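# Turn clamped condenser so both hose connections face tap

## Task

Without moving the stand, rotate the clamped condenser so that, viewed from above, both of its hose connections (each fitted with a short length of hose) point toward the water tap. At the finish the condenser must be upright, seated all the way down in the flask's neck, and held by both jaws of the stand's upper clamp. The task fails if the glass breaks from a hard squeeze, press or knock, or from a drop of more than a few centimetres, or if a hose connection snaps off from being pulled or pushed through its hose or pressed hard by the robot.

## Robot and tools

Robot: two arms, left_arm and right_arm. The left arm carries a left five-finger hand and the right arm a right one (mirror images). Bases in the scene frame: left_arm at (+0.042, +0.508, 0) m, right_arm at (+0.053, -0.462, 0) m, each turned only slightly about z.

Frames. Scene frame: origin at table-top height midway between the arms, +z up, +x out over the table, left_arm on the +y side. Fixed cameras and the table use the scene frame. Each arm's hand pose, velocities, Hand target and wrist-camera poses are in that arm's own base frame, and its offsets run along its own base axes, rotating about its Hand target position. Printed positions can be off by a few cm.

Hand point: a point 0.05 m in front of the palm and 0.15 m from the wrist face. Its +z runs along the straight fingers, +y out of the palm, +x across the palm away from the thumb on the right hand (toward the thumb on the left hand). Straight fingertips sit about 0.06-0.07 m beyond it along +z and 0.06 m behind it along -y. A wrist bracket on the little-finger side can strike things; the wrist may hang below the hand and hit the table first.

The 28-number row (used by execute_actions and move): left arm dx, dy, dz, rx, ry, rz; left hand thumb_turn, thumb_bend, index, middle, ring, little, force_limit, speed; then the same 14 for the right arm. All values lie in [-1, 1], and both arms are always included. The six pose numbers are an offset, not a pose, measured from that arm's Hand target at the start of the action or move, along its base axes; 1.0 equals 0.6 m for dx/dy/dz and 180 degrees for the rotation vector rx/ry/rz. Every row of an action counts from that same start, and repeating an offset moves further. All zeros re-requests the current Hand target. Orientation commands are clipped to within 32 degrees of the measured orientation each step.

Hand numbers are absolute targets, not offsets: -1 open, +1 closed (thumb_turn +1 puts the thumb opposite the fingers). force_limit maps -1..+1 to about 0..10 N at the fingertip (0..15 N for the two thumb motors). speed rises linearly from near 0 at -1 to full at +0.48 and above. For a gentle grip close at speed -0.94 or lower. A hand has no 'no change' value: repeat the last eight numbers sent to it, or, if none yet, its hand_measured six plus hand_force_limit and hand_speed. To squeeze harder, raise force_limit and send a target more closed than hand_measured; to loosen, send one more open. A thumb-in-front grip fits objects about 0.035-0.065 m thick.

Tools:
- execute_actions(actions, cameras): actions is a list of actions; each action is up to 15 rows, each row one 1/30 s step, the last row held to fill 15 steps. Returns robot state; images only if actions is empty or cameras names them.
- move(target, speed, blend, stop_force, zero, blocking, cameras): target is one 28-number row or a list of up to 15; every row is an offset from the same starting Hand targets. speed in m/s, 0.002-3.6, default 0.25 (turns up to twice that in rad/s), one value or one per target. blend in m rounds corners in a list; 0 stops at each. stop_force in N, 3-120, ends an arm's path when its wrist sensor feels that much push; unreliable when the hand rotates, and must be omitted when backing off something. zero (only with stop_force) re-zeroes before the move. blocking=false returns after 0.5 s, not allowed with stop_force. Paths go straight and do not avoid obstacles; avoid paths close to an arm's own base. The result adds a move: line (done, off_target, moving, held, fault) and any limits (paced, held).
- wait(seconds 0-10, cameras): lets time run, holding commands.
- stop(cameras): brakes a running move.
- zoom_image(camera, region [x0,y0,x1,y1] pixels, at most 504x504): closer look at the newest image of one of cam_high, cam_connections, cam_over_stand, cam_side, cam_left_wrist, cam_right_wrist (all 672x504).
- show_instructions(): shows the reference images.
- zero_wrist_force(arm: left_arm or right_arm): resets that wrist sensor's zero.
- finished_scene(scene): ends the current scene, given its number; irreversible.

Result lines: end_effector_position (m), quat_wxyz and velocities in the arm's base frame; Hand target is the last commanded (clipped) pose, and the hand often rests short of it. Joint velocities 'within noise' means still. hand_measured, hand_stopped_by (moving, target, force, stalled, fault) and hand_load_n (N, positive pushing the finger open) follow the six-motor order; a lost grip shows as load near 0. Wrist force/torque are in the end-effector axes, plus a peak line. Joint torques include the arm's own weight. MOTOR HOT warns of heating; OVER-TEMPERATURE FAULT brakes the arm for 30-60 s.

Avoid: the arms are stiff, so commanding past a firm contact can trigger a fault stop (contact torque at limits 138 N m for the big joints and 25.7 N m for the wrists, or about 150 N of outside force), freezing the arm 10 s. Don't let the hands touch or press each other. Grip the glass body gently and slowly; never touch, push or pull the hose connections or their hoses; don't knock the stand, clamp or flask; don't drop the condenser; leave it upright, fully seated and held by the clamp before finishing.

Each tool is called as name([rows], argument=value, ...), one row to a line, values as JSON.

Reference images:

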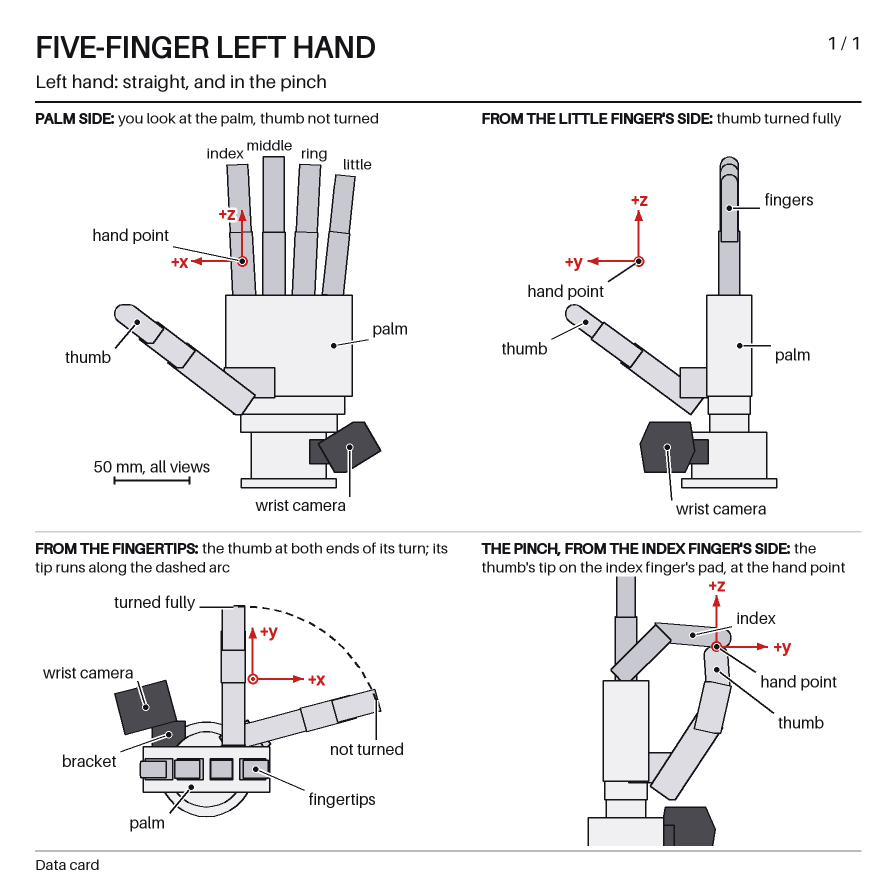

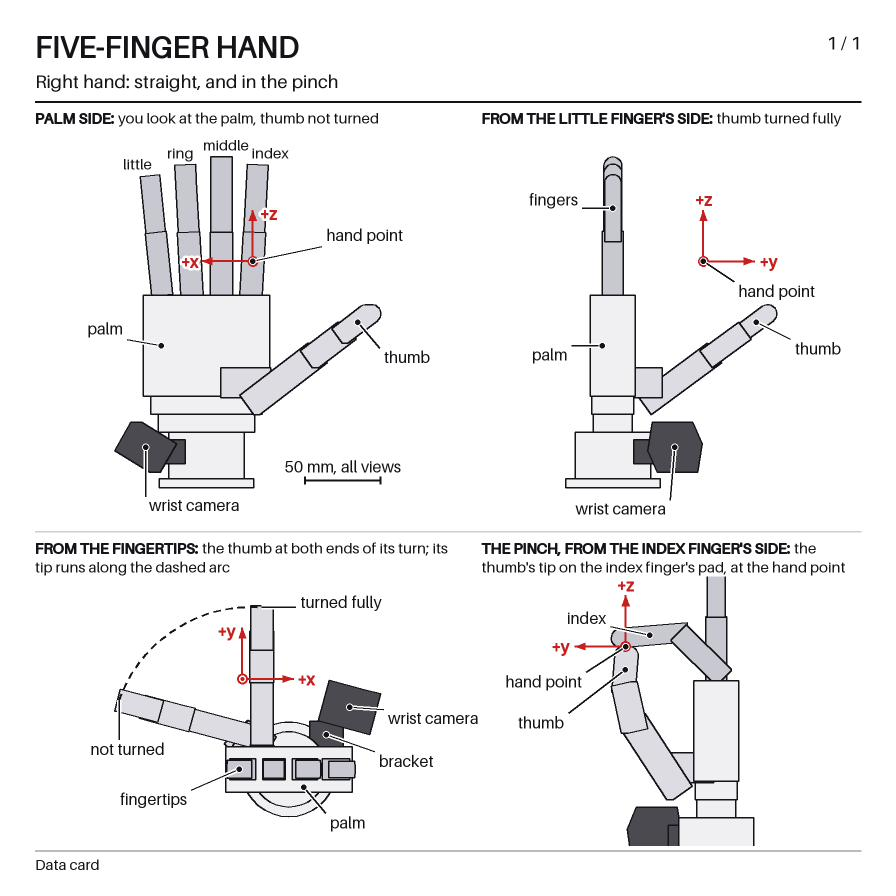

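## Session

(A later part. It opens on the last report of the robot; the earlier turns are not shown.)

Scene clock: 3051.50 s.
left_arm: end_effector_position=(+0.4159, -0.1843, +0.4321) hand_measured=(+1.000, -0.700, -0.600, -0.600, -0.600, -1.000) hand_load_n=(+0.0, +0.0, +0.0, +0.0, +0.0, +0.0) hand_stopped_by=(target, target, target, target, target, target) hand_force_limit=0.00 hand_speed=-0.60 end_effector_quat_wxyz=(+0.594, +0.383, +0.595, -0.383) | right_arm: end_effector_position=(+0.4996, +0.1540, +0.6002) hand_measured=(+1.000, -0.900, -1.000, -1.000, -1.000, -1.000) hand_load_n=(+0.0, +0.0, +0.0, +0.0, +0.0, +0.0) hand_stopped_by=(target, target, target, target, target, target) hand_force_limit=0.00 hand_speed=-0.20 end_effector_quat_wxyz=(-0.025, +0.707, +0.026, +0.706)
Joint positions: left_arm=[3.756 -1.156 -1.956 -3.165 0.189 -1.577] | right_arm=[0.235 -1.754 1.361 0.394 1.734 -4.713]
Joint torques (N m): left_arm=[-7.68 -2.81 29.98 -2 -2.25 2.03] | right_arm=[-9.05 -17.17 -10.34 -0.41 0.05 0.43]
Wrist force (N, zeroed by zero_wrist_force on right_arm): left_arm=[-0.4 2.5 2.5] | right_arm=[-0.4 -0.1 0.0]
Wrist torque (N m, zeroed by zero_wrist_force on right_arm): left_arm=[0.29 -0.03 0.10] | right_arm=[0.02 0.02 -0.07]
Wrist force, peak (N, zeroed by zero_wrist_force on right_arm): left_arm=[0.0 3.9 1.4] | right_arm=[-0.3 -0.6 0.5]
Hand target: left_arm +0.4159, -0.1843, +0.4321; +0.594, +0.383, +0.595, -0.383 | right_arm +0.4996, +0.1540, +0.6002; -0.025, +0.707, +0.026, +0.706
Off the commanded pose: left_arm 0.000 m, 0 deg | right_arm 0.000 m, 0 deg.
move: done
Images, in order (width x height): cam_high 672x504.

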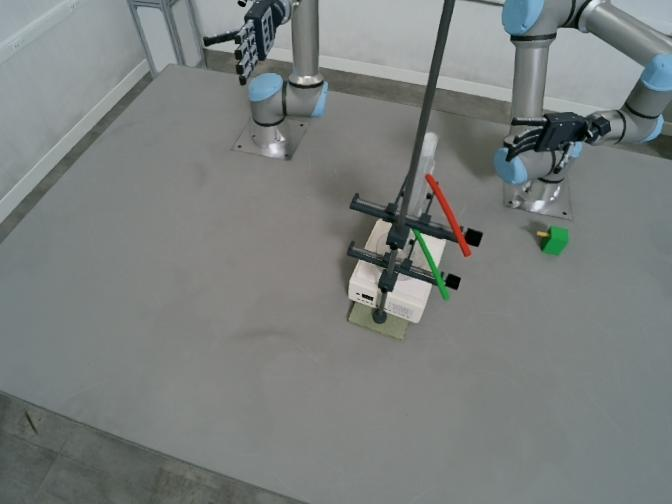

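move([
  [0.057,0.107,0.03,0.1985,-0.2175,-0.213,1,-0.7,-0.6,-0.6,-0.6,-1,0,-0.6,0,0,0,0,0,0,1,-0.9,-1,-1,-1,-1,0,-0.2],
  [0.173,0.14,0,0.397,-0.435,-0.426,1,-0.7,-0.6,-0.6,-0.6,-1,0,-0.6,0,0,0,0,0,0,1,-0.9,-1,-1,-1,-1,0,-0.2],
], speed=0.4, blend=0.03)

move([
  [0.1,0.01,0,-0.0464,-0.274,0,1,-0.7,-0.6,-0.6,-0.6,-1,0,-0.6,0,0,0,0,0,0,1,-0.9,-1,-1,-1,-1,0,-0.2],
  [0.17,0.015,-0.05,-0.0928,-0.548,0,1,-0.7,-0.6,-0.6,-0.6,-1,0,-0.6,0,0,0,0,0,0,1,-0.9,-1,-1,-1,-1,0,-0.2],
], speed=0.4, blend=0.03)

Scene clock: 3086.07 s.
left_arm: end_effector_position=(+0.5197, -0.1003, +0.4321) hand_measured=(+1.000, -0.700, -0.600, -0.600, -0.600, -1.000) hand_load_n=(+0.0, +0.0, +0.0, +0.0, +0.0, +0.5) hand_stopped_by=(target, target, target, target, target, target) hand_force_limit=0.00 hand_speed=-0.60 end_effector_quat_wxyz=(+0.176, +0.980, -0.090, +0.028) | right_arm: end_effector_position=(+0.4996, +0.1540, +0.6002) hand_measured=(+1.000, -0.900, -1.000, -1.000, -1.000, -1.000) hand_load_n=(+0.5, +0.0, +0.0, +0.0, +0.0, +0.0) hand_stopped_by=(target, target, target, target, target, target) hand_force_limit=0.00 hand_speed=-0.20 end_effector_quat_wxyz=(-0.025, +0.707, +0.026, +0.706)
Joint positions: left_arm=[3.51 -1.555 -1.415 -1.854 1.229 -1.001] | right_arm=[0.235 -1.754 1.361 0.394 1.734 -4.713]
Joint torques (N m): left_arm=[-7.65 27.33 11.36 3.56 0.8 2.02] | right_arm=[-8.96 -17.53 -11.08 -0.35 0.13 0.5]
Wrist force (N, zeroed by zero_wrist_force on right_arm): left_arm=[1.8 3.0 -0.2] | right_arm=[0.1 -0.1 0.2]
Wrist torque (N m, zeroed by zero_wrist_force on right_arm): left_arm=[0.22 -0.12 -0.12] | right_arm=[-0.01 -0.06 -0.05]
Wrist force, peak (N, zeroed by zero_wrist_force on right_arm): left_arm=[0.8 4.0 0.8] | right_arm=[-0.2 -0.6 0.4]
Hand target: left_arm +0.5197, -0.1003, +0.4321; +0.176, +0.980, -0.090, +0.028 | right_arm +0.4996, +0.1540, +0.6002; -0.025, +0.707, +0.026, +0.706
Off the commanded pose: left_arm 0.000 m, 0 deg | right_arm 0.000 m, 0 deg.
move: done

Scene clock: 3089.20 s.
left_arm: end_effector_position=(+0.6217, -0.0913, +0.4021) hand_measured=(+1.000, -0.700, -0.600, -0.600, -0.600, -1.000) hand_load_n=(-0.5, +0.0, +0.0, +0.0, +0.0, +0.0) hand_stopped_by=(target, target, target, target, target, target) hand_force_limit=0.00 hand_speed=-0.60 end_effector_quat_wxyz=(+0.171, +0.586, -0.187, +0.770) | right_arm: end_effector_position=(+0.4996, +0.1540, +0.6002) hand_measured=(+1.000, -0.900, -1.000, -1.000, -1.000, -1.000) hand_load_n=(+0.0, +0.0, +0.0, +0.0, +0.0, +0.0) hand_stopped_by=(target, target, target, target, target, target) hand_force_limit=0.00 hand_speed=-0.20 end_effector_quat_wxyz=(-0.025, +0.707, +0.026, +0.706)
Joint positions: left_arm=[3.619 -2.124 -1.879 1.299 0.611 -1.846] | right_arm=[0.235 -1.754 1.361 0.394 1.734 -4.713]
Joint torques (N m): left_arm=[-8.63 26.06 23.05 1.45 1.9 -2.15] | right_arm=[-8.69 -17.64 -11.79 -0.37 0.19 0.52]
Wrist force (N, zeroed by zero_wrist_force on right_arm): left_arm=[4.6 0.9 0.2] | right_arm=[-0.2 -0.3 0.1]
Wrist torque (N m, zeroed by zero_wrist_force on right_arm): left_arm=[0.39 -0.61 -0.18] | right_arm=[-0.03 -0.01 -0.07]
Wrist force, peak (N, zeroed by zero_wrist_force on right_arm): left_arm=[4.9 1.6 -0.3] | right_arm=[-0.5 -0.4 0.3]
Hand target: left_arm +0.6217, -0.0913, +0.4021; +0.171, +0.586, -0.187, +0.770 | right_arm +0.4996, +0.1540, +0.6002; -0.025, +0.707, +0.026, +0.706
Off the commanded pose: left_arm 0.000 m, 0 deg | right_arm 0.000 m, 0 deg.
move: done

move([
  [-0.203,-0.05,0.03,0,0,0,1,-0.7,-0.6,-0.6,-0.6,-1,0,-0.6,0,0,0,0,0,0,1,-0.9,-1,-1,-1,-1,0,-0.2],
  [-0.336,-0.148,0.03,0.364,-0.307,0.054,1,-0.7,-0.6,-0.6,-0.6,-1,0,-0.6,0,0,0,0,0,0,1,-0.9,-1,-1,-1,-1,0,-0.2],
  [-0.424,-0.269,-0.014,0.728,-0.613,0.108,1,-0.7,-0.6,-0.6,-0.6,-1,0,-0.6,0,0,0,0,0,0,1,-0.9,-1,-1,-1,-1,0,-0.2],
], speed=0.4, blend=0.03, cameras=["cam_connections"])

Scene clock: 3107.47 s.
left_arm: end_effector_position=(+0.3673, -0.2527, +0.3937) hand_measured=(+1.000, -0.700, -0.600, -0.600, -0.600, -1.000) hand_load_n=(+0.0, +0.0, +0.0, +0.0, +0.0, +0.0) hand_stopped_by=(target, target, target, target, target, target) hand_force_limit=0.00 hand_speed=-0.60 end_effector_quat_wxyz=(+0.639, +0.302, +0.639, -0.302) | right_arm: end_effector_position=(+0.4996, +0.1540, +0.6002) hand_measured=(+1.000, -0.900, -1.000, -1.000, -1.000, -1.000) hand_load_n=(+0.5, +0.0, +0.0, +0.0, +0.0, +0.0) hand_stopped_by=(target, target, target, target, target, target) hand_force_limit=0.00 hand_speed=-0.20 end_effector_quat_wxyz=(-0.025, +0.707, +0.026, +0.706)
Joint positions: left_arm=[3.382 -1.099 -2.627 0.585 0.447 1.57] | right_arm=[0.235 -1.754 1.361 0.394 1.734 -4.713]
Joint torques (N m): left_arm=[-7.96 6.36 28.5 -1.1 1.53 2.24] | right_arm=[-8.69 -17.53 -11.69 -0.38 0.4 0.29]
Wrist force (N, zeroed by zero_wrist_force on right_arm): left_arm=[-0.3 2.6 2.5] | right_arm=[-0.1 -0.1 0.2]
Wrist torque (N m, zeroed by zero_wrist_force on right_arm): left_arm=[0.30 -0.04 0.12] | right_arm=[0.00 -0.03 -0.06]
Wrist force, peak (N, zeroed by zero_wrist_force on right_arm): left_arm=[5.2 2.1 0.0] | right_arm=[-0.6 -0.4 0.3]
Hand target: left_arm +0.3673, -0.2527, +0.3937; +0.639, +0.302, +0.639, -0.302 | right_arm +0.4996, +0.1540, +0.6002; -0.025, +0.707, +0.026, +0.706
Off the commanded pose: left_arm 0.000 m, 0 deg | right_arm 0.000 m, 0 deg.
move: done
Images, in order (width x height): cam_connections 672x504.

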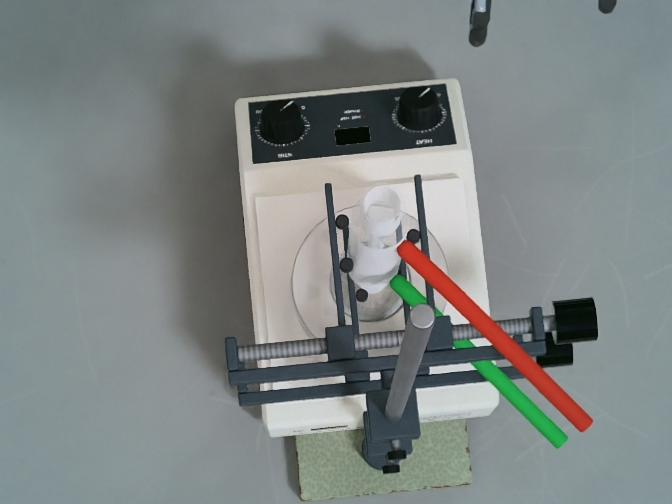

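move([
  [0.081,0.052,0,0,0,-0.0834,1,-0.7,-0.6,-0.6,-0.6,-1,0,-0.6,0,0,0,0,0,0,1,-0.9,-1,-1,-1,-1,0,-0.2],
  [0.2162,-0.2537,0,0,0,-0.0834,1,-0.7,-0.6,-0.6,-0.6,-1,0,-0.6,0,0,0,0,0,0,1,-0.9,-1,-1,-1,-1,0,-0.2],
], speed=[0.2,0.1])

move([
  [0,0,0,0,0,0,1,-0.25,-0.45,-0.45,-0.45,-1,0,-0.7,0,0,0,0,0,0,1,-0.9,-1,-1,-1,-1,0,-0.2],
  [0,0,0,0,0,0,1,-0.25,0.15,0.15,0.15,-1,0.1,-0.93,0,0,0,0,0,0,1,-0.9,-1,-1,-1,-1,0,-0.2],
], cameras=["cam_connections","cam_left_wrist"])

zoom_image(camera="cam_connections", region=[280, 100, 480, 300])

Scene clock: 3141.57 s.
left_arm: end_effector_position=(+0.4970, -0.4048, +0.3937) hand_measured=(+1.000, -0.700, -0.600, -0.600, -0.600, -1.000) hand_load_n=(+0.0, +0.0, +0.0, +0.0, +0.0, +0.0) hand_stopped_by=(target, target, target, target, target, target) hand_force_limit=0.00 hand_speed=-0.60 end_effector_quat_wxyz=(+0.594, +0.383, +0.594, -0.383) | right_arm: end_effector_position=(+0.4996, +0.1540, +0.6002) hand_measured=(+1.000, -0.900, -1.000, -1.000, -1.000, -1.000) hand_load_n=(+0.5, +0.0, +0.0, +0.0, +0.0, +0.0) hand_stopped_by=(target, target, target, target, target, target) hand_force_limit=0.00 hand_speed=-0.20 end_effector_quat_wxyz=(-0.025, +0.707, +0.026, +0.706)
Joint positions: left_arm=[2.949 -1.746 -2.107 0.712 0.618 1.57] | right_arm=[0.235 -1.754 1.361 0.394 1.734 -4.713]
Joint torques (N m): left_arm=[-7.56 14.27 27.32 -0.63 1.67 2.26] | right_arm=[-8.2 -16.07 -11.32 -0.38 0.54 0.25]
Wrist force (N, zeroed by zero_wrist_force on right_arm): left_arm=[-0.3 2.5 2.3] | right_arm=[-0.1 -0.1 0.3]
Wrist torque (N m, zeroed by zero_wrist_force on right_arm): left_arm=[0.28 -0.05 0.11] | right_arm=[-0.02 -0.04 -0.05]
Wrist force, peak (N, zeroed by zero_wrist_force on right_arm): left_arm=[-0.4 2.7 3.1] | right_arm=[-0.5 -0.6 0.4]
Hand target: left_arm +0.4970, -0.4049, +0.3937; +0.594, +0.383, +0.594, -0.383 | right_arm +0.4996, +0.1540, +0.6002; -0.025, +0.707, +0.026, +0.706
Off the commanded pose: left_arm 0.000 m, 0 deg | right_arm 0.000 m, 0 deg.
move: done

Scene clock: 3144.10 s.
left_arm: end_effector_position=(+0.4970, -0.4049, +0.3937) hand_measured=(+1.000, -0.252, -0.282, -0.268, -0.268, -1.000) hand_load_n=(+2.0, +12.0, +3.0, +7.5, +6.5, +0.0) hand_stopped_by=(target, target, force, force, force, target) hand_force_limit=0.10 hand_speed=-0.93 end_effector_quat_wxyz=(+0.594, +0.383, +0.594, -0.383) | right_arm: end_effector_position=(+0.4996, +0.1540, +0.6002) hand_measured=(+1.000, -0.900, -1.000, -1.000, -1.000, -1.000) hand_load_n=(+0.0, +0.0, +0.0, +0.0, +0.0, +0.0) hand_stopped_by=(target, target, target, target, target, target) hand_force_limit=0.00 hand_speed=-0.20 end_effector_quat_wxyz=(-0.025, +0.707, +0.026, +0.706)
Joint positions: left_arm=[2.949 -1.746 -2.107 0.712 0.618 1.57] | right_arm=[0.235 -1.754 1.361 0.394 1.734 -4.713]
Joint torques (N m): left_arm=[-5.51 16.42 25.49 -0.83 1.26 1.97] | right_arm=[-9.04 -16.91 -11.73 -0.73 0.48 0.24]
Wrist force (N, zeroed by zero_wrist_force on right_arm): left_arm=[-2.4 1.4 2.9] | right_arm=[-0.2 -0.7 0.1]
Wrist torque (N m, zeroed by zero_wrist_force on right_arm): left_arm=[0.12 -0.04 0.11] | right_arm=[-0.08 -0.02 -0.09]
Wrist force, peak (N, zeroed by zero_wrist_force on right_arm): left_arm=[-2.6 1.3 3.0] | right_arm=[-0.2 -0.6 0.4]
Hand target: left_arm +0.4970, -0.4049, +0.3937; +0.594, +0.383, +0.594, -0.383 | right_arm +0.4996, +0.1540, +0.6002; -0.025, +0.707, +0.026, +0.706
Off the commanded pose: left_arm 0.000 m, 0 deg | right_arm 0.000 m, 0 deg.
move: done
Images, in order (width x height): cam_connections 672x504, cam_left_wrist 672x504.

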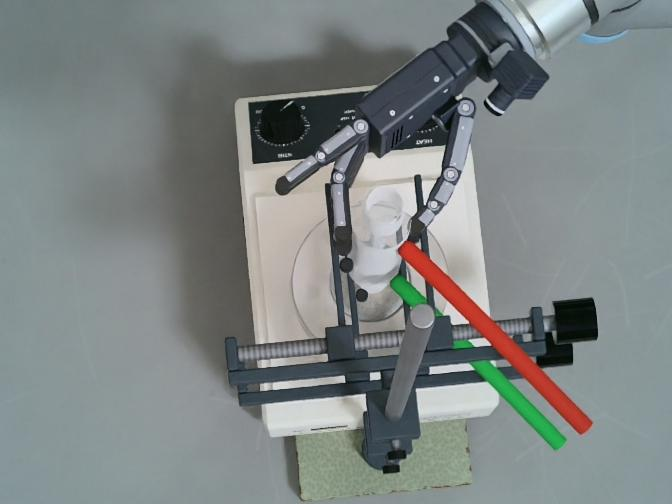

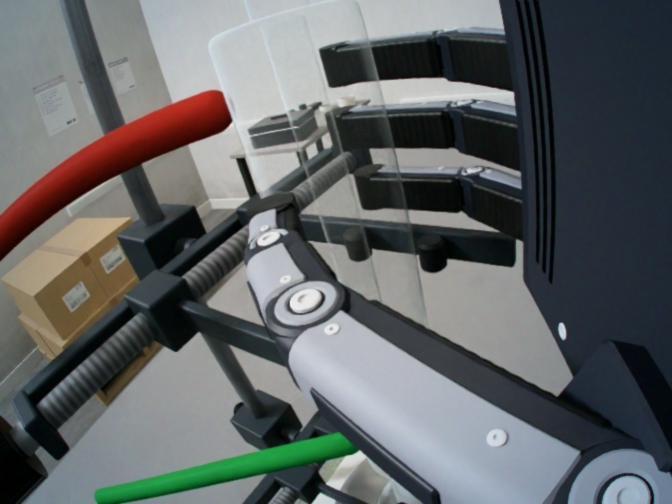

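Scaled by 2.520 from the camera's 672x504 image, which has a finer 960x720 frame.

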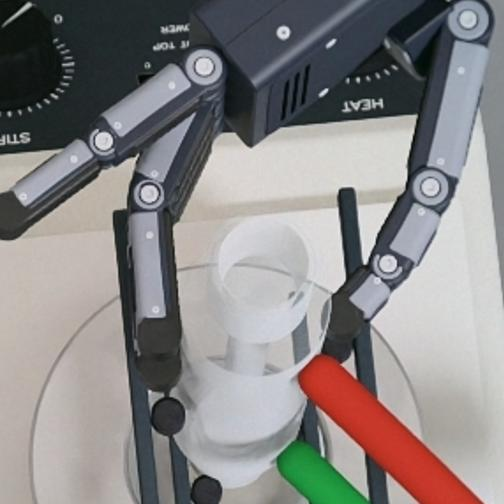

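move(target=[-0.0037,-0.0015,0,0,0,0.0667,1,-0.25,0.15,0.15,0.15,-1,0.1,-0.93,0,0,0,0,0,0,1,-0.9,-1,-1,-1,-1,0,-0.2], speed=0.1, cameras=["cam_connections"])

zoom_image(camera="cam_connections", region=[280, 100, 480, 300])

Scene clock: 3169.53 s.
left_arm: end_effector_position=(+0.4948, -0.4058, +0.3937) hand_measured=(+1.000, -0.254, -0.282, -0.268, -0.268, -1.000) hand_load_n=(+1.5, +12.5, +1.5, +5.0, +4.0, +0.0) hand_stopped_by=(target, target, force, force, force, target) hand_force_limit=0.10 hand_speed=-0.93 end_effector_quat_wxyz=(+0.631, +0.319, +0.631, -0.319) | right_arm: end_effector_position=(+0.4996, +0.1540, +0.6002) hand_measured=(+1.000, -0.900, -1.000, -1.000, -1.000, -1.000) hand_load_n=(+0.0, +0.5, +0.0, +0.0, +0.0, +0.0) hand_stopped_by=(target, target, target, target, target, target) hand_force_limit=0.00 hand_speed=-0.20 end_effector_quat_wxyz=(-0.025, +0.707, +0.026, +0.706)
Joint positions: left_arm=[2.819 -1.72 -2.139 0.718 0.957 1.57] | right_arm=[0.235 -1.754 1.361 0.394 1.734 -4.713]
Joint torques (N m): left_arm=[-6.91 23.22 14.54 0.14 2.09 2.13] | right_arm=[-9.07 -16.86 -12.66 -0.66 0.52 0.39]
Wrist force (N, zeroed by zero_wrist_force on right_arm): left_arm=[-0.7 0.6 2.3] | right_arm=[-0.2 -0.6 0.2]
Wrist torque (N m, zeroed by zero_wrist_force on right_arm): left_arm=[0.45 -0.02 0.18] | right_arm=[-0.07 -0.01 -0.07]
Wrist force, peak (N, zeroed by zero_wrist_force on right_arm): left_arm=[-3.6 1.8 3.2] | right_arm=[-0.1 -0.8 0.4]
Hand target: left_arm +0.4948, -0.4058, +0.3937; +0.631, +0.319, +0.631, -0.319 | right_arm +0.4996, +0.1540, +0.6002; -0.025, +0.707, +0.026, +0.706
Off the commanded pose: left_arm 0.000 m, 0 deg | right_arm 0.000 m, 0 deg.
move: done
Images, in order (width x height): cam_connections 672x504.

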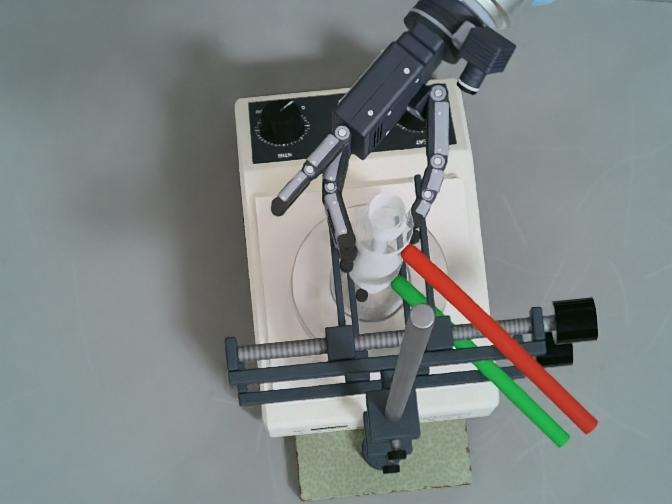

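Scaled by 2.520 from the camera's 672x504 image, which has a finer 960x720 frame.

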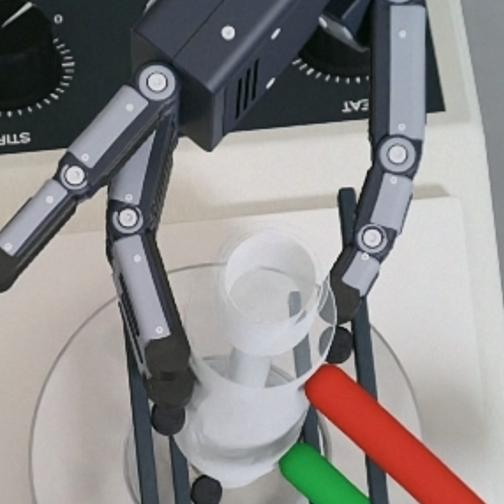

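move(target=[0,0,0,0,0,0,1,-0.25,0.2,0.2,0.2,-1,0.6,-0.93,0,0,0,0,0,0,1,-0.9,-1,-1,-1,-1,0,-0.2], speed=0.05)

move(target=[0,0,0.0067,0,0,0,1,-0.25,0.2,0.2,0.2,-1,0.6,-0.93,0,0,0,0,0,0,1,-0.9,-1,-1,-1,-1,0,-0.2], speed=0.02, cameras=["cam_side"])

zoom_image(camera="cam_side", region=[220, 80, 420, 280])

Scene clock: 3222.07 s.
left_arm: end_effector_position=(+0.4948, -0.4058, +0.3937) hand_measured=(+1.000, -0.254, -0.264, -0.258, -0.256, -1.000) hand_load_n=(+2.0, +18.0, +7.5, +8.5, +7.0, +0.0) hand_stopped_by=(target, target, force, force, force, target) hand_force_limit=0.60 hand_speed=-0.93 end_effector_quat_wxyz=(+0.631, +0.319, +0.631, -0.319) | right_arm: end_effector_position=(+0.4996, +0.1540, +0.6002) hand_measured=(+1.000, -0.900, -1.000, -1.000, -1.000, -1.000) hand_load_n=(+0.0, -0.5, +0.0, -0.5, +0.0, +0.0) hand_stopped_by=(target, target, target, target, target, target) hand_force_limit=0.00 hand_speed=-0.20 end_effector_quat_wxyz=(-0.025, +0.707, +0.026, +0.706)
Joint positions: left_arm=[2.819 -1.72 -2.139 0.718 0.958 1.57] | right_arm=[0.235 -1.754 1.361 0.394 1.734 -4.713]
Joint torques (N m): left_arm=[-1.12 14.38 25.42 -0.67 2.88 2] | right_arm=[-8.81 -16.97 -12.01 -0.53 0.51 0.17]
Wrist force (N, zeroed by zero_wrist_force on right_arm): left_arm=[-2.3 -3.5 5.5] | right_arm=[-0.2 -0.2 0.1]
Wrist torque (N m, zeroed by zero_wrist_force on right_arm): left_arm=[0.30 -0.05 0.19] | right_arm=[-0.02 -0.01 -0.06]
Wrist force, peak (N, zeroed by zero_wrist_force on right_arm): left_arm=[-2.4 -3.5 5.6] | right_arm=[-0.4 -0.4 0.6]
Hand target: left_arm +0.4948, -0.4058, +0.3937; +0.631, +0.319, +0.631, -0.319 | right_arm +0.4996, +0.1540, +0.6002; -0.025, +0.707, +0.026, +0.706
Off the commanded pose: left_arm 0.000 m, 0 deg | right_arm 0.000 m, 0 deg.
move: done

Scene clock: 3222.83 s.
left_arm: end_effector_position=(+0.4948, -0.4058, +0.3977) hand_measured=(+1.000, -0.254, -0.264, -0.258, -0.256, -1.000) hand_load_n=(+11.5, +16.5, +8.0, +7.5, +6.0, +0.0) hand_stopped_by=(target, target, force, force, force, target) hand_force_limit=0.60 hand_speed=-0.93 end_effector_quat_wxyz=(+0.631, +0.319, +0.631, -0.319) | right_arm: end_effector_position=(+0.4996, +0.1540, +0.6002) hand_measured=(+1.000, -0.900, -1.000, -1.000, -1.000, -1.000) hand_load_n=(+0.0, +0.0, +0.0, +0.0, +0.0, +0.0) hand_stopped_by=(target, target, target, target, target, target) hand_force_limit=0.00 hand_speed=-0.20 end_effector_quat_wxyz=(-0.025, +0.707, +0.026, +0.706)
Joint positions: left_arm=[2.819 -1.713 -2.135 0.706 0.958 1.57] | right_arm=[0.235 -1.754 1.361 0.394 1.734 -4.713]
Joint torques (N m): left_arm=[6.51 38.8 37.38 3.54 1.76 1.55] | right_arm=[-8.68 -16.62 -11.69 -0.58 0.7 0.03]
Wrist force (N, zeroed by zero_wrist_force on right_arm): left_arm=[18.3 -1.7 3.1] | right_arm=[-0.5 -0.3 0.0]
Wrist torque (N m, zeroed by zero_wrist_force on right_arm): left_arm=[0.24 0.25 0.26] | right_arm=[-0.02 0.03 -0.08]
Wrist force, peak (N, zeroed by zero_wrist_force on right_arm): left_arm=[18.8 -2.3 3.2] | right_arm=[-0.4 -0.4 0.3]
Hand target: left_arm +0.4948, -0.4058, +0.3977; +0.631, +0.319, +0.631, -0.319 | right_arm +0.4996, +0.1540, +0.6002; -0.025, +0.707, +0.026, +0.706
Off the commanded pose: left_arm 0.000 m, 0 deg | right_arm 0.000 m, 0 deg.
move: done
Images, in order (width x height): cam_side 672x504.

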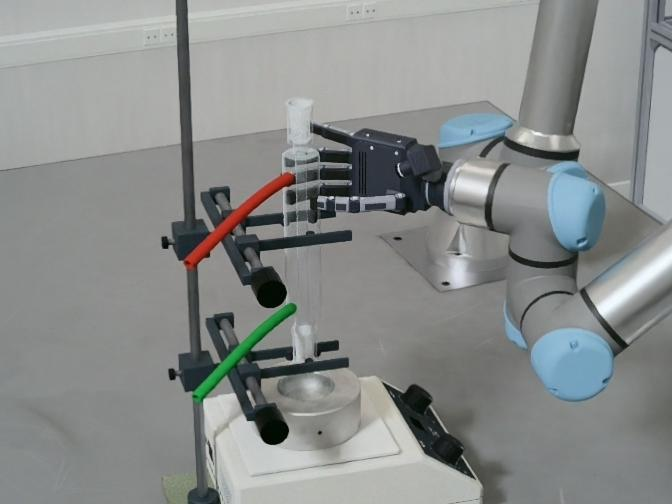

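Scaled by 2.520 from the camera's 672x504 image, which has a finer 960x720 frame.

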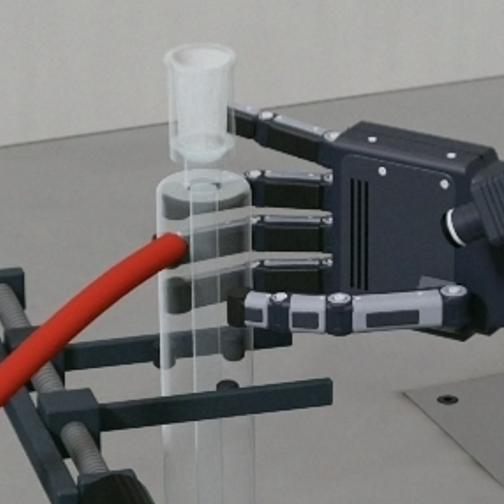

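move(target=[-0.0023,-0.0014,0,0,0,0.0444,1,-0.25,0.2,0.2,0.2,-1,0.6,-0.93,0,0,0,0,0,0,1,-0.9,-1,-1,-1,-1,0,-0.2], speed=0.05, cameras=["cam_connections","cam_side"])

zoom_image(camera="cam_connections", region=[280, 100, 480, 300])

Scene clock: 3233.83 s.
left_arm: end_effector_position=(+0.4934, -0.4066, +0.3977) hand_measured=(+1.000, -0.254, -0.264, -0.258, -0.256, -1.000) hand_load_n=(+1.5, +13.0, +9.0, +10.0, +8.5, +0.0) hand_stopped_by=(target, target, force, force, force, target) hand_force_limit=0.60 hand_speed=-0.93 end_effector_quat_wxyz=(+0.652, +0.274, +0.652, -0.274) | right_arm: end_effector_position=(+0.4996, +0.1540, +0.6002) hand_measured=(+1.000, -0.900, -1.000, -1.000, -1.000, -1.000) hand_load_n=(+0.0, +0.0, +0.0, +0.0, +0.0, +0.0) hand_stopped_by=(target, target, target, target, target, target) hand_force_limit=0.00 hand_speed=-0.20 end_effector_quat_wxyz=(-0.025, +0.707, +0.026, +0.706)
Joint positions: left_arm=[2.719 -1.719 -2.126 0.704 1.197 1.57] | right_arm=[0.235 -1.754 1.361 0.394 1.734 -4.713]
Joint torques (N m): left_arm=[-0.21 17.74 29.04 1.44 4.58 -1.07] | right_arm=[-8.98 -16.34 -11.51 -0.76 0.55 0.18]
Wrist force (N, zeroed by zero_wrist_force on right_arm): left_arm=[3.8 -7.7 12.4] | right_arm=[-0.4 -0.3 0.1]
Wrist torque (N m, zeroed by zero_wrist_force on right_arm): left_arm=[0.39 0.36 0.21] | right_arm=[-0.03 0.02 -0.08]
Wrist force, peak (N, zeroed by zero_wrist_force on right_arm): left_arm=[19.1 -2.7 3.7] | right_arm=[-0.6 0.2 0.5]
Hand target: left_arm +0.4934, -0.4066, +0.3977; +0.652, +0.274, +0.652, -0.274 | right_arm +0.4996, +0.1540, +0.6002; -0.025, +0.707, +0.026, +0.706
Off the commanded pose: left_arm 0.000 m, 0 deg | right_arm 0.000 m, 0 deg.
move: done
Images, in order (width x height): cam_connections 672x504, cam_side 672x504.

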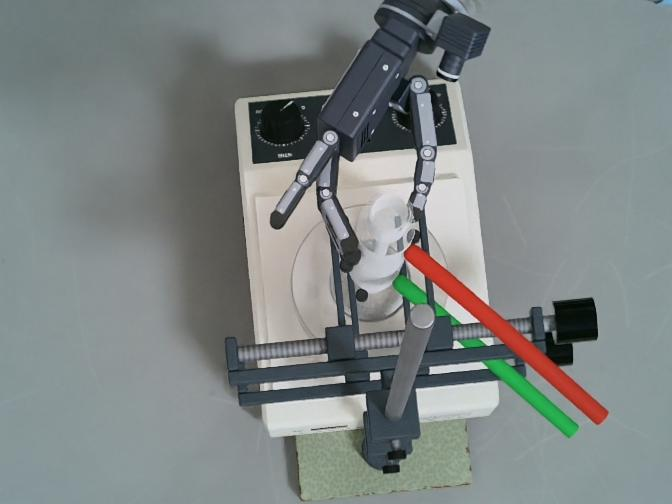

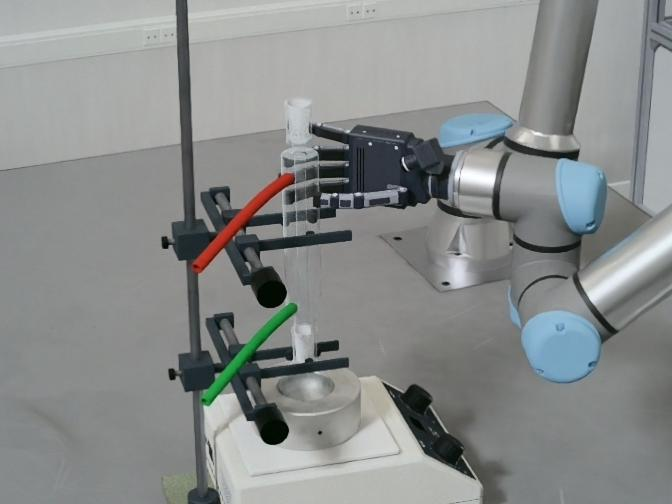

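Scaled by 2.520 from the camera's 672x504 image, which has a finer 960x720 frame.

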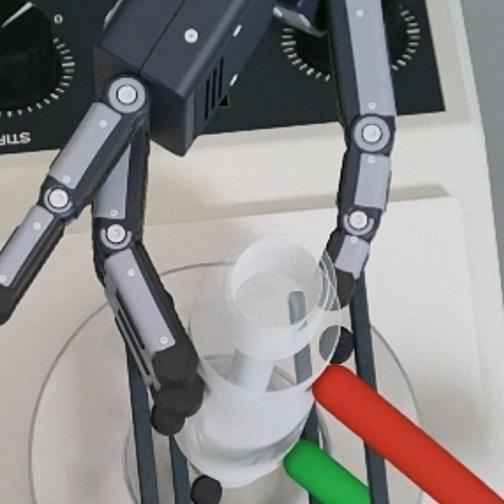

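move(target=[-0.0023,-0.0062,0,0,0,0,1,-0.25,0.2,0.2,0.2,-1,0.6,-0.93,0,0,0,0,0,0,1,-0.9,-1,-1,-1,-1,0,-0.2], speed=0.05, cameras=["cam_connections","cam_side"])

zoom_image(camera="cam_side", region=[220, 80, 420, 280])

zoom_image(camera="cam_connections", region=[280, 100, 480, 300])

Scene clock: 3265.03 s.
left_arm: end_effector_position=(+0.4921, -0.4103, +0.3977) hand_measured=(+1.000, -0.254, -0.264, -0.258, -0.256, -1.000) hand_load_n=(-1.5, +17.0, +3.0, +5.5, +8.0, +0.0) hand_stopped_by=(target, target, force, force, force, target) hand_force_limit=0.60 hand_speed=-0.93 end_effector_quat_wxyz=(+0.652, +0.274, +0.652, -0.274) | right_arm: end_effector_position=(+0.4996, +0.1540, +0.6002) hand_measured=(+1.000, -0.900, -1.000, -1.000, -1.000, -1.000) hand_load_n=(+0.5, +0.0, +0.0, +0.0, +0.0, +0.0) hand_stopped_by=(target, target, target, target, target, target) hand_force_limit=0.00 hand_speed=-0.20 end_effector_quat_wxyz=(-0.025, +0.707, +0.026, +0.706)
Joint positions: left_arm=[2.708 -1.723 -2.122 0.704 1.208 1.57] | right_arm=[0.235 -1.754 1.361 0.394 1.734 -4.713]
Joint torques (N m): left_arm=[-7.18 17.56 31.31 0.71 1.38 2.38] | right_arm=[-9.08 -15.74 -12.52 -0.75 0.6 -0.04]
Wrist force (N, zeroed by zero_wrist_force on right_arm): left_arm=[4.3 3.2 0.5] | right_arm=[0.0 -0.1 0.1]
Wrist torque (N m, zeroed by zero_wrist_force on right_arm): left_arm=[0.30 0.24 0.30] | right_arm=[0.00 -0.04 -0.06]
Wrist force, peak (N, zeroed by zero_wrist_force on right_arm): left_arm=[3.8 -8.1 12.5] | right_arm=[-0.2 -0.6 0.5]
Hand target: left_arm +0.4920, -0.4104, +0.3977; +0.652, +0.274, +0.652, -0.274 | right_arm +0.4996, +0.1540, +0.6002; -0.025, +0.707, +0.026, +0.706
Off the commanded pose: left_arm 0.000 m, 0 deg | right_arm 0.000 m, 0 deg.
move: done
Images, in order (width x height): cam_connections 672x504, cam_side 672x504.

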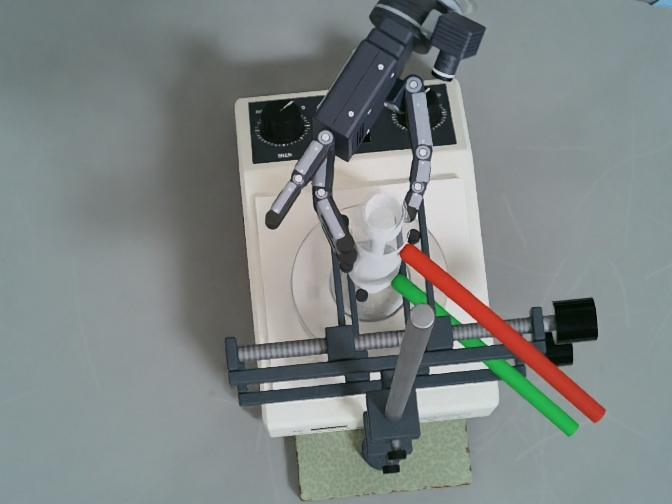

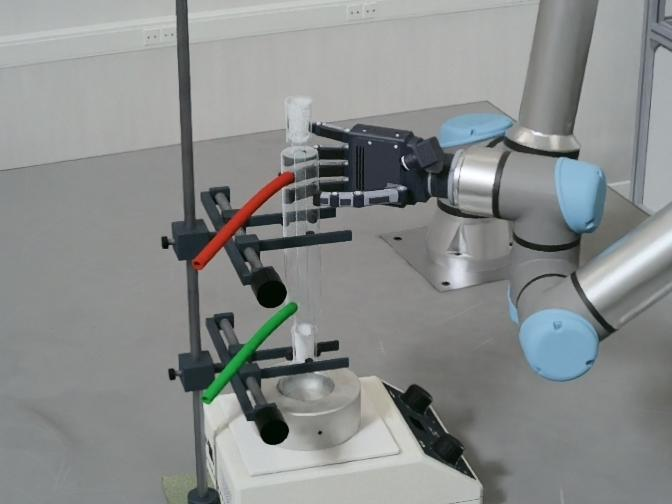

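Scaled by 2.520 from the camera's 672x504 image, which has a finer 960x720 frame.

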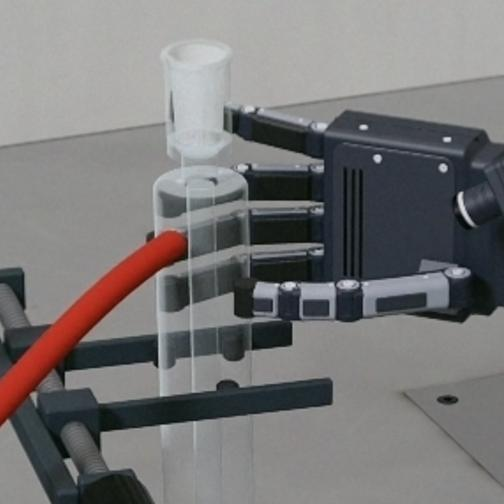

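Scaled by 2.520 from the camera's 672x504 image, which has a finer 960x720 frame.

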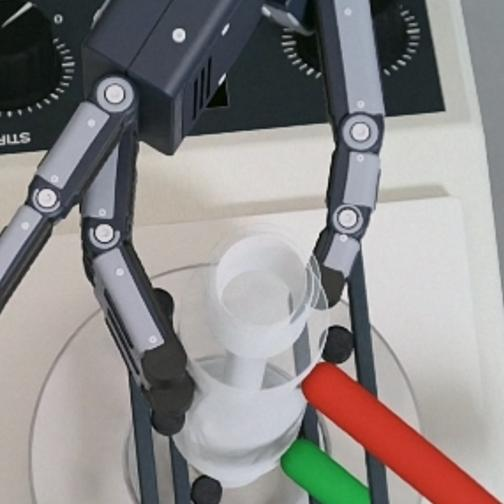

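move([
  [-0.0033,-0.002,0.005,0,0,0,1,-0.25,0.2,0.2,0.2,-1,0.6,-0.93,0,0,0,0,0,0,1,-0.9,-1,-1,-1,-1,0,-0.2],
  [-0.0057,-0.007,0.005,0,0,0.0833,1,-0.25,0.2,0.2,0.2,-1,0.6,-0.93,0,0,0,0,0,0,1,-0.9,-1,-1,-1,-1,0,-0.2],
], speed=0.05, cameras=["cam_connections","cam_side"])

zoom_image(camera="cam_side", region=[220, 80, 420, 280])

zoom_image(camera="cam_connections", region=[280, 100, 480, 300])

Scene clock: 3290.17 s.
left_arm: end_effector_position=(+0.4886, -0.4146, +0.4007) hand_measured=(+1.000, -0.254, -0.264, -0.258, -0.258, -1.000) hand_load_n=(-3.0, +17.5, +2.0, +5.0, +9.5, +0.0) hand_stopped_by=(target, target, force, force, force, target) hand_force_limit=0.60 hand_speed=-0.93 end_effector_quat_wxyz=(+0.682, +0.187, +0.682, -0.187) | right_arm: end_effector_position=(+0.4996, +0.1540, +0.6002) hand_measured=(+1.000, -0.900, -1.000, -1.000, -1.000, -1.000) hand_load_n=(+0.0, +0.0, +0.0, +0.0, +0.0, +0.0) hand_stopped_by=(target, target, target, target, target, target) hand_force_limit=0.00 hand_speed=-0.20 end_effector_quat_wxyz=(-0.025, +0.707, +0.026, +0.706)
Joint positions: left_arm=[2.518 -1.783 -2.037 0.678 1.66 1.57] | right_arm=[0.235 -1.754 1.361 0.394 1.734 -4.713]
Joint torques (N m): left_arm=[-8.65 19.66 29.5 0.34 1.19 -0.62] | right_arm=[-8.94 -16.28 -12.94 -0.9 0.78 0.09]
Wrist force (N, zeroed by zero_wrist_force on right_arm): left_arm=[0.5 4.0 1.2] | right_arm=[-0.1 -0.1 0.3]
Wrist torque (N m, zeroed by zero_wrist_force on right_arm): left_arm=[0.29 0.34 0.28] | right_arm=[-0.02 -0.04 -0.06]
Wrist force, peak (N, zeroed by zero_wrist_force on right_arm): left_arm=[4.6 3.3 0.7] | right_arm=[-0.4 -0.7 0.0]
Hand target: left_arm +0.4886, -0.4146, +0.4007; +0.682, +0.187, +0.682, -0.187 | right_arm +0.4996, +0.1540, +0.6002; -0.025, +0.707, +0.026, +0.706
Off the commanded pose: left_arm 0.000 m, 0 deg | right_arm 0.000 m, 0 deg.
move: done
Images, in order (width x height): cam_connections 672x504, cam_side 672x504.

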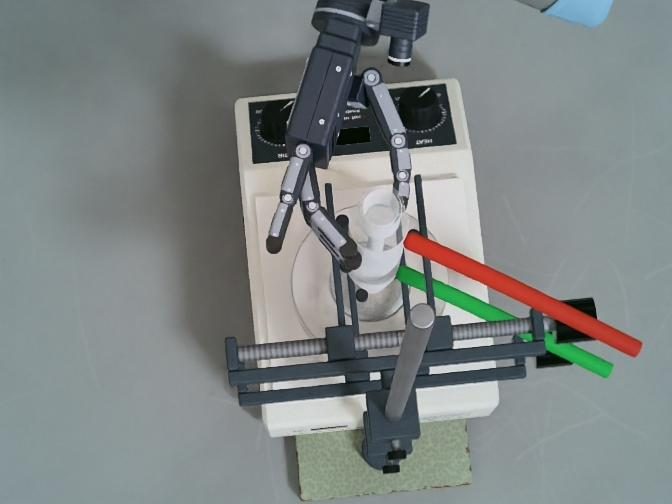

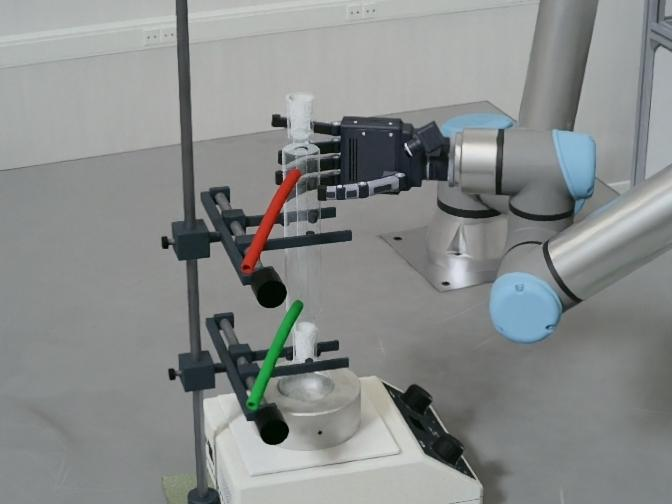

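Scaled by 2.520 from the camera's 672x504 image, which has a finer 960x720 frame.

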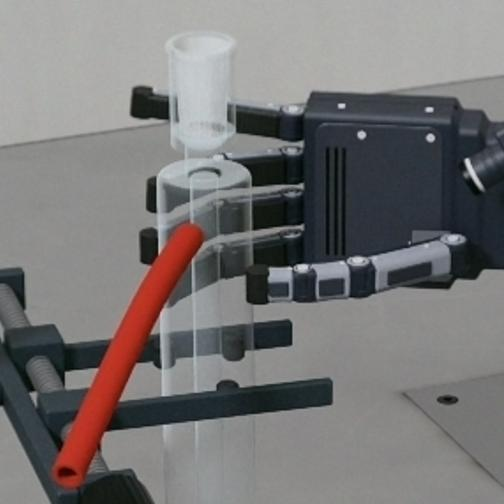

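Scaled by 2.520 from the camera's 672x504 image, which has a finer 960x720 frame.

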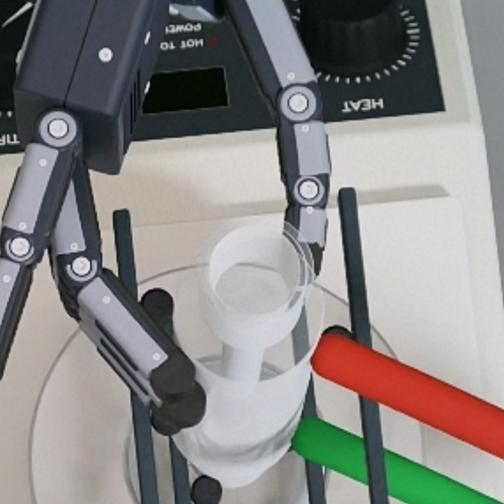

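move([
  [-0.0008,-0.0067,0,0,0,0.1028,1,-0.25,0.2,0.2,0.2,-1,0.6,-0.93,0,0,0,0,0,0,1,-0.9,-1,-1,-1,-1,0,-0.2],
  [0.0003,-0.0133,0,0,0,0.2056,1,-0.25,0.2,0.2,0.2,-1,0.6,-0.93,0,0,0,0,0,0,1,-0.9,-1,-1,-1,-1,0,-0.2],
], speed=0.08, blend=0.002, cameras=["cam_connections","cam_side","cam_over_stand"])

zoom_image(camera="cam_connections", region=[280, 100, 480, 300])

Scene clock: 3325.57 s.
left_arm: end_effector_position=(+0.4888, -0.4225, +0.4007) hand_measured=(+1.000, -0.254, -0.264, -0.258, -0.258, -1.000) hand_load_n=(-4.0, +18.0, +1.0, +5.0, +10.5, +0.0) hand_stopped_by=(target, target, force, force, force, target) hand_force_limit=0.60 hand_speed=-0.93 end_effector_quat_wxyz=(+0.706, -0.039, +0.706, +0.039) | right_arm: end_effector_position=(+0.4996, +0.1540, +0.6002) hand_measured=(+1.000, -0.900, -1.000, -1.000, -1.000, -1.000) hand_load_n=(+0.0, +0.0, +0.0, +0.0, +0.0, +0.0) hand_stopped_by=(target, target, target, target, target, target) hand_force_limit=0.00 hand_speed=-0.20 end_effector_quat_wxyz=(-0.025, +0.707, +0.026, +0.706)
Joint positions: left_arm=[2.259 -2.095 -1.578 0.531 2.565 1.57] | right_arm=[0.235 -1.754 1.361 0.394 1.734 -4.713]
Joint torques (N m): left_arm=[-8.41 31.69 29.65 -0.4 0.83 2.18] | right_arm=[-9.43 -16.37 -12.96 -0.78 0.84 -0.05]
Wrist force (N, zeroed by zero_wrist_force on right_arm): left_arm=[0.5 3.9 0.7] | right_arm=[-0.1 -0.1 0.0]
Wrist torque (N m, zeroed by zero_wrist_force on right_arm): left_arm=[0.29 0.49 0.23] | right_arm=[-0.01 -0.03 -0.06]
Wrist force, peak (N, zeroed by zero_wrist_force on right_arm): left_arm=[0.3 4.2 1.3] | right_arm=[-0.3 -0.6 0.2]
Hand target: left_arm +0.4888, -0.4225, +0.4007; +0.706, -0.040, +0.706, +0.039 | right_arm +0.4996, +0.1540, +0.6002; -0.025, +0.707, +0.026, +0.706
Off the commanded pose: left_arm 0.000 m, 0 deg | right_arm 0.000 m, 0 deg.
move: done
Images, in order (width x height): cam_connections 672x504, cam_over_stand 672x504, cam_side 672x504.

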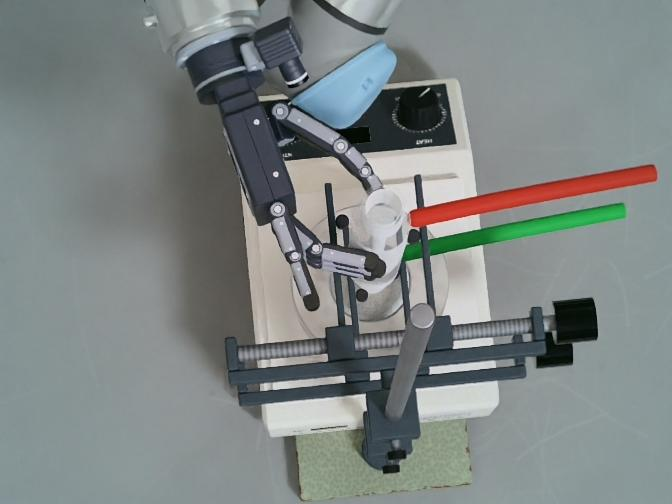

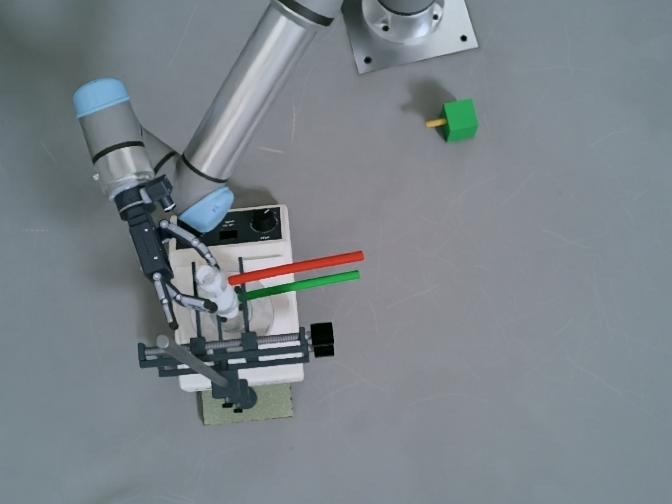

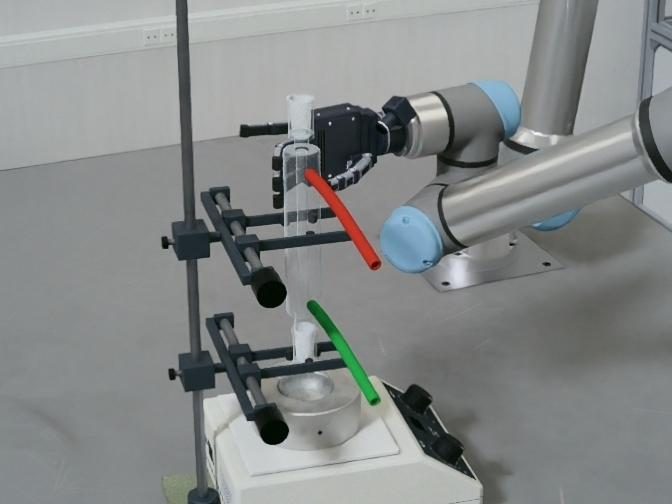

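Scaled by 2.520 from the camera's 672x504 image, which has a finer 960x720 frame.

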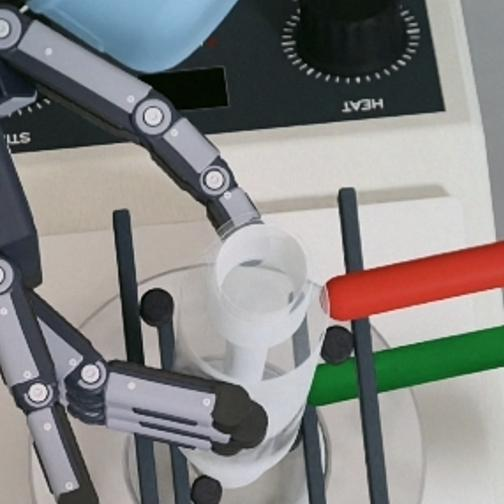

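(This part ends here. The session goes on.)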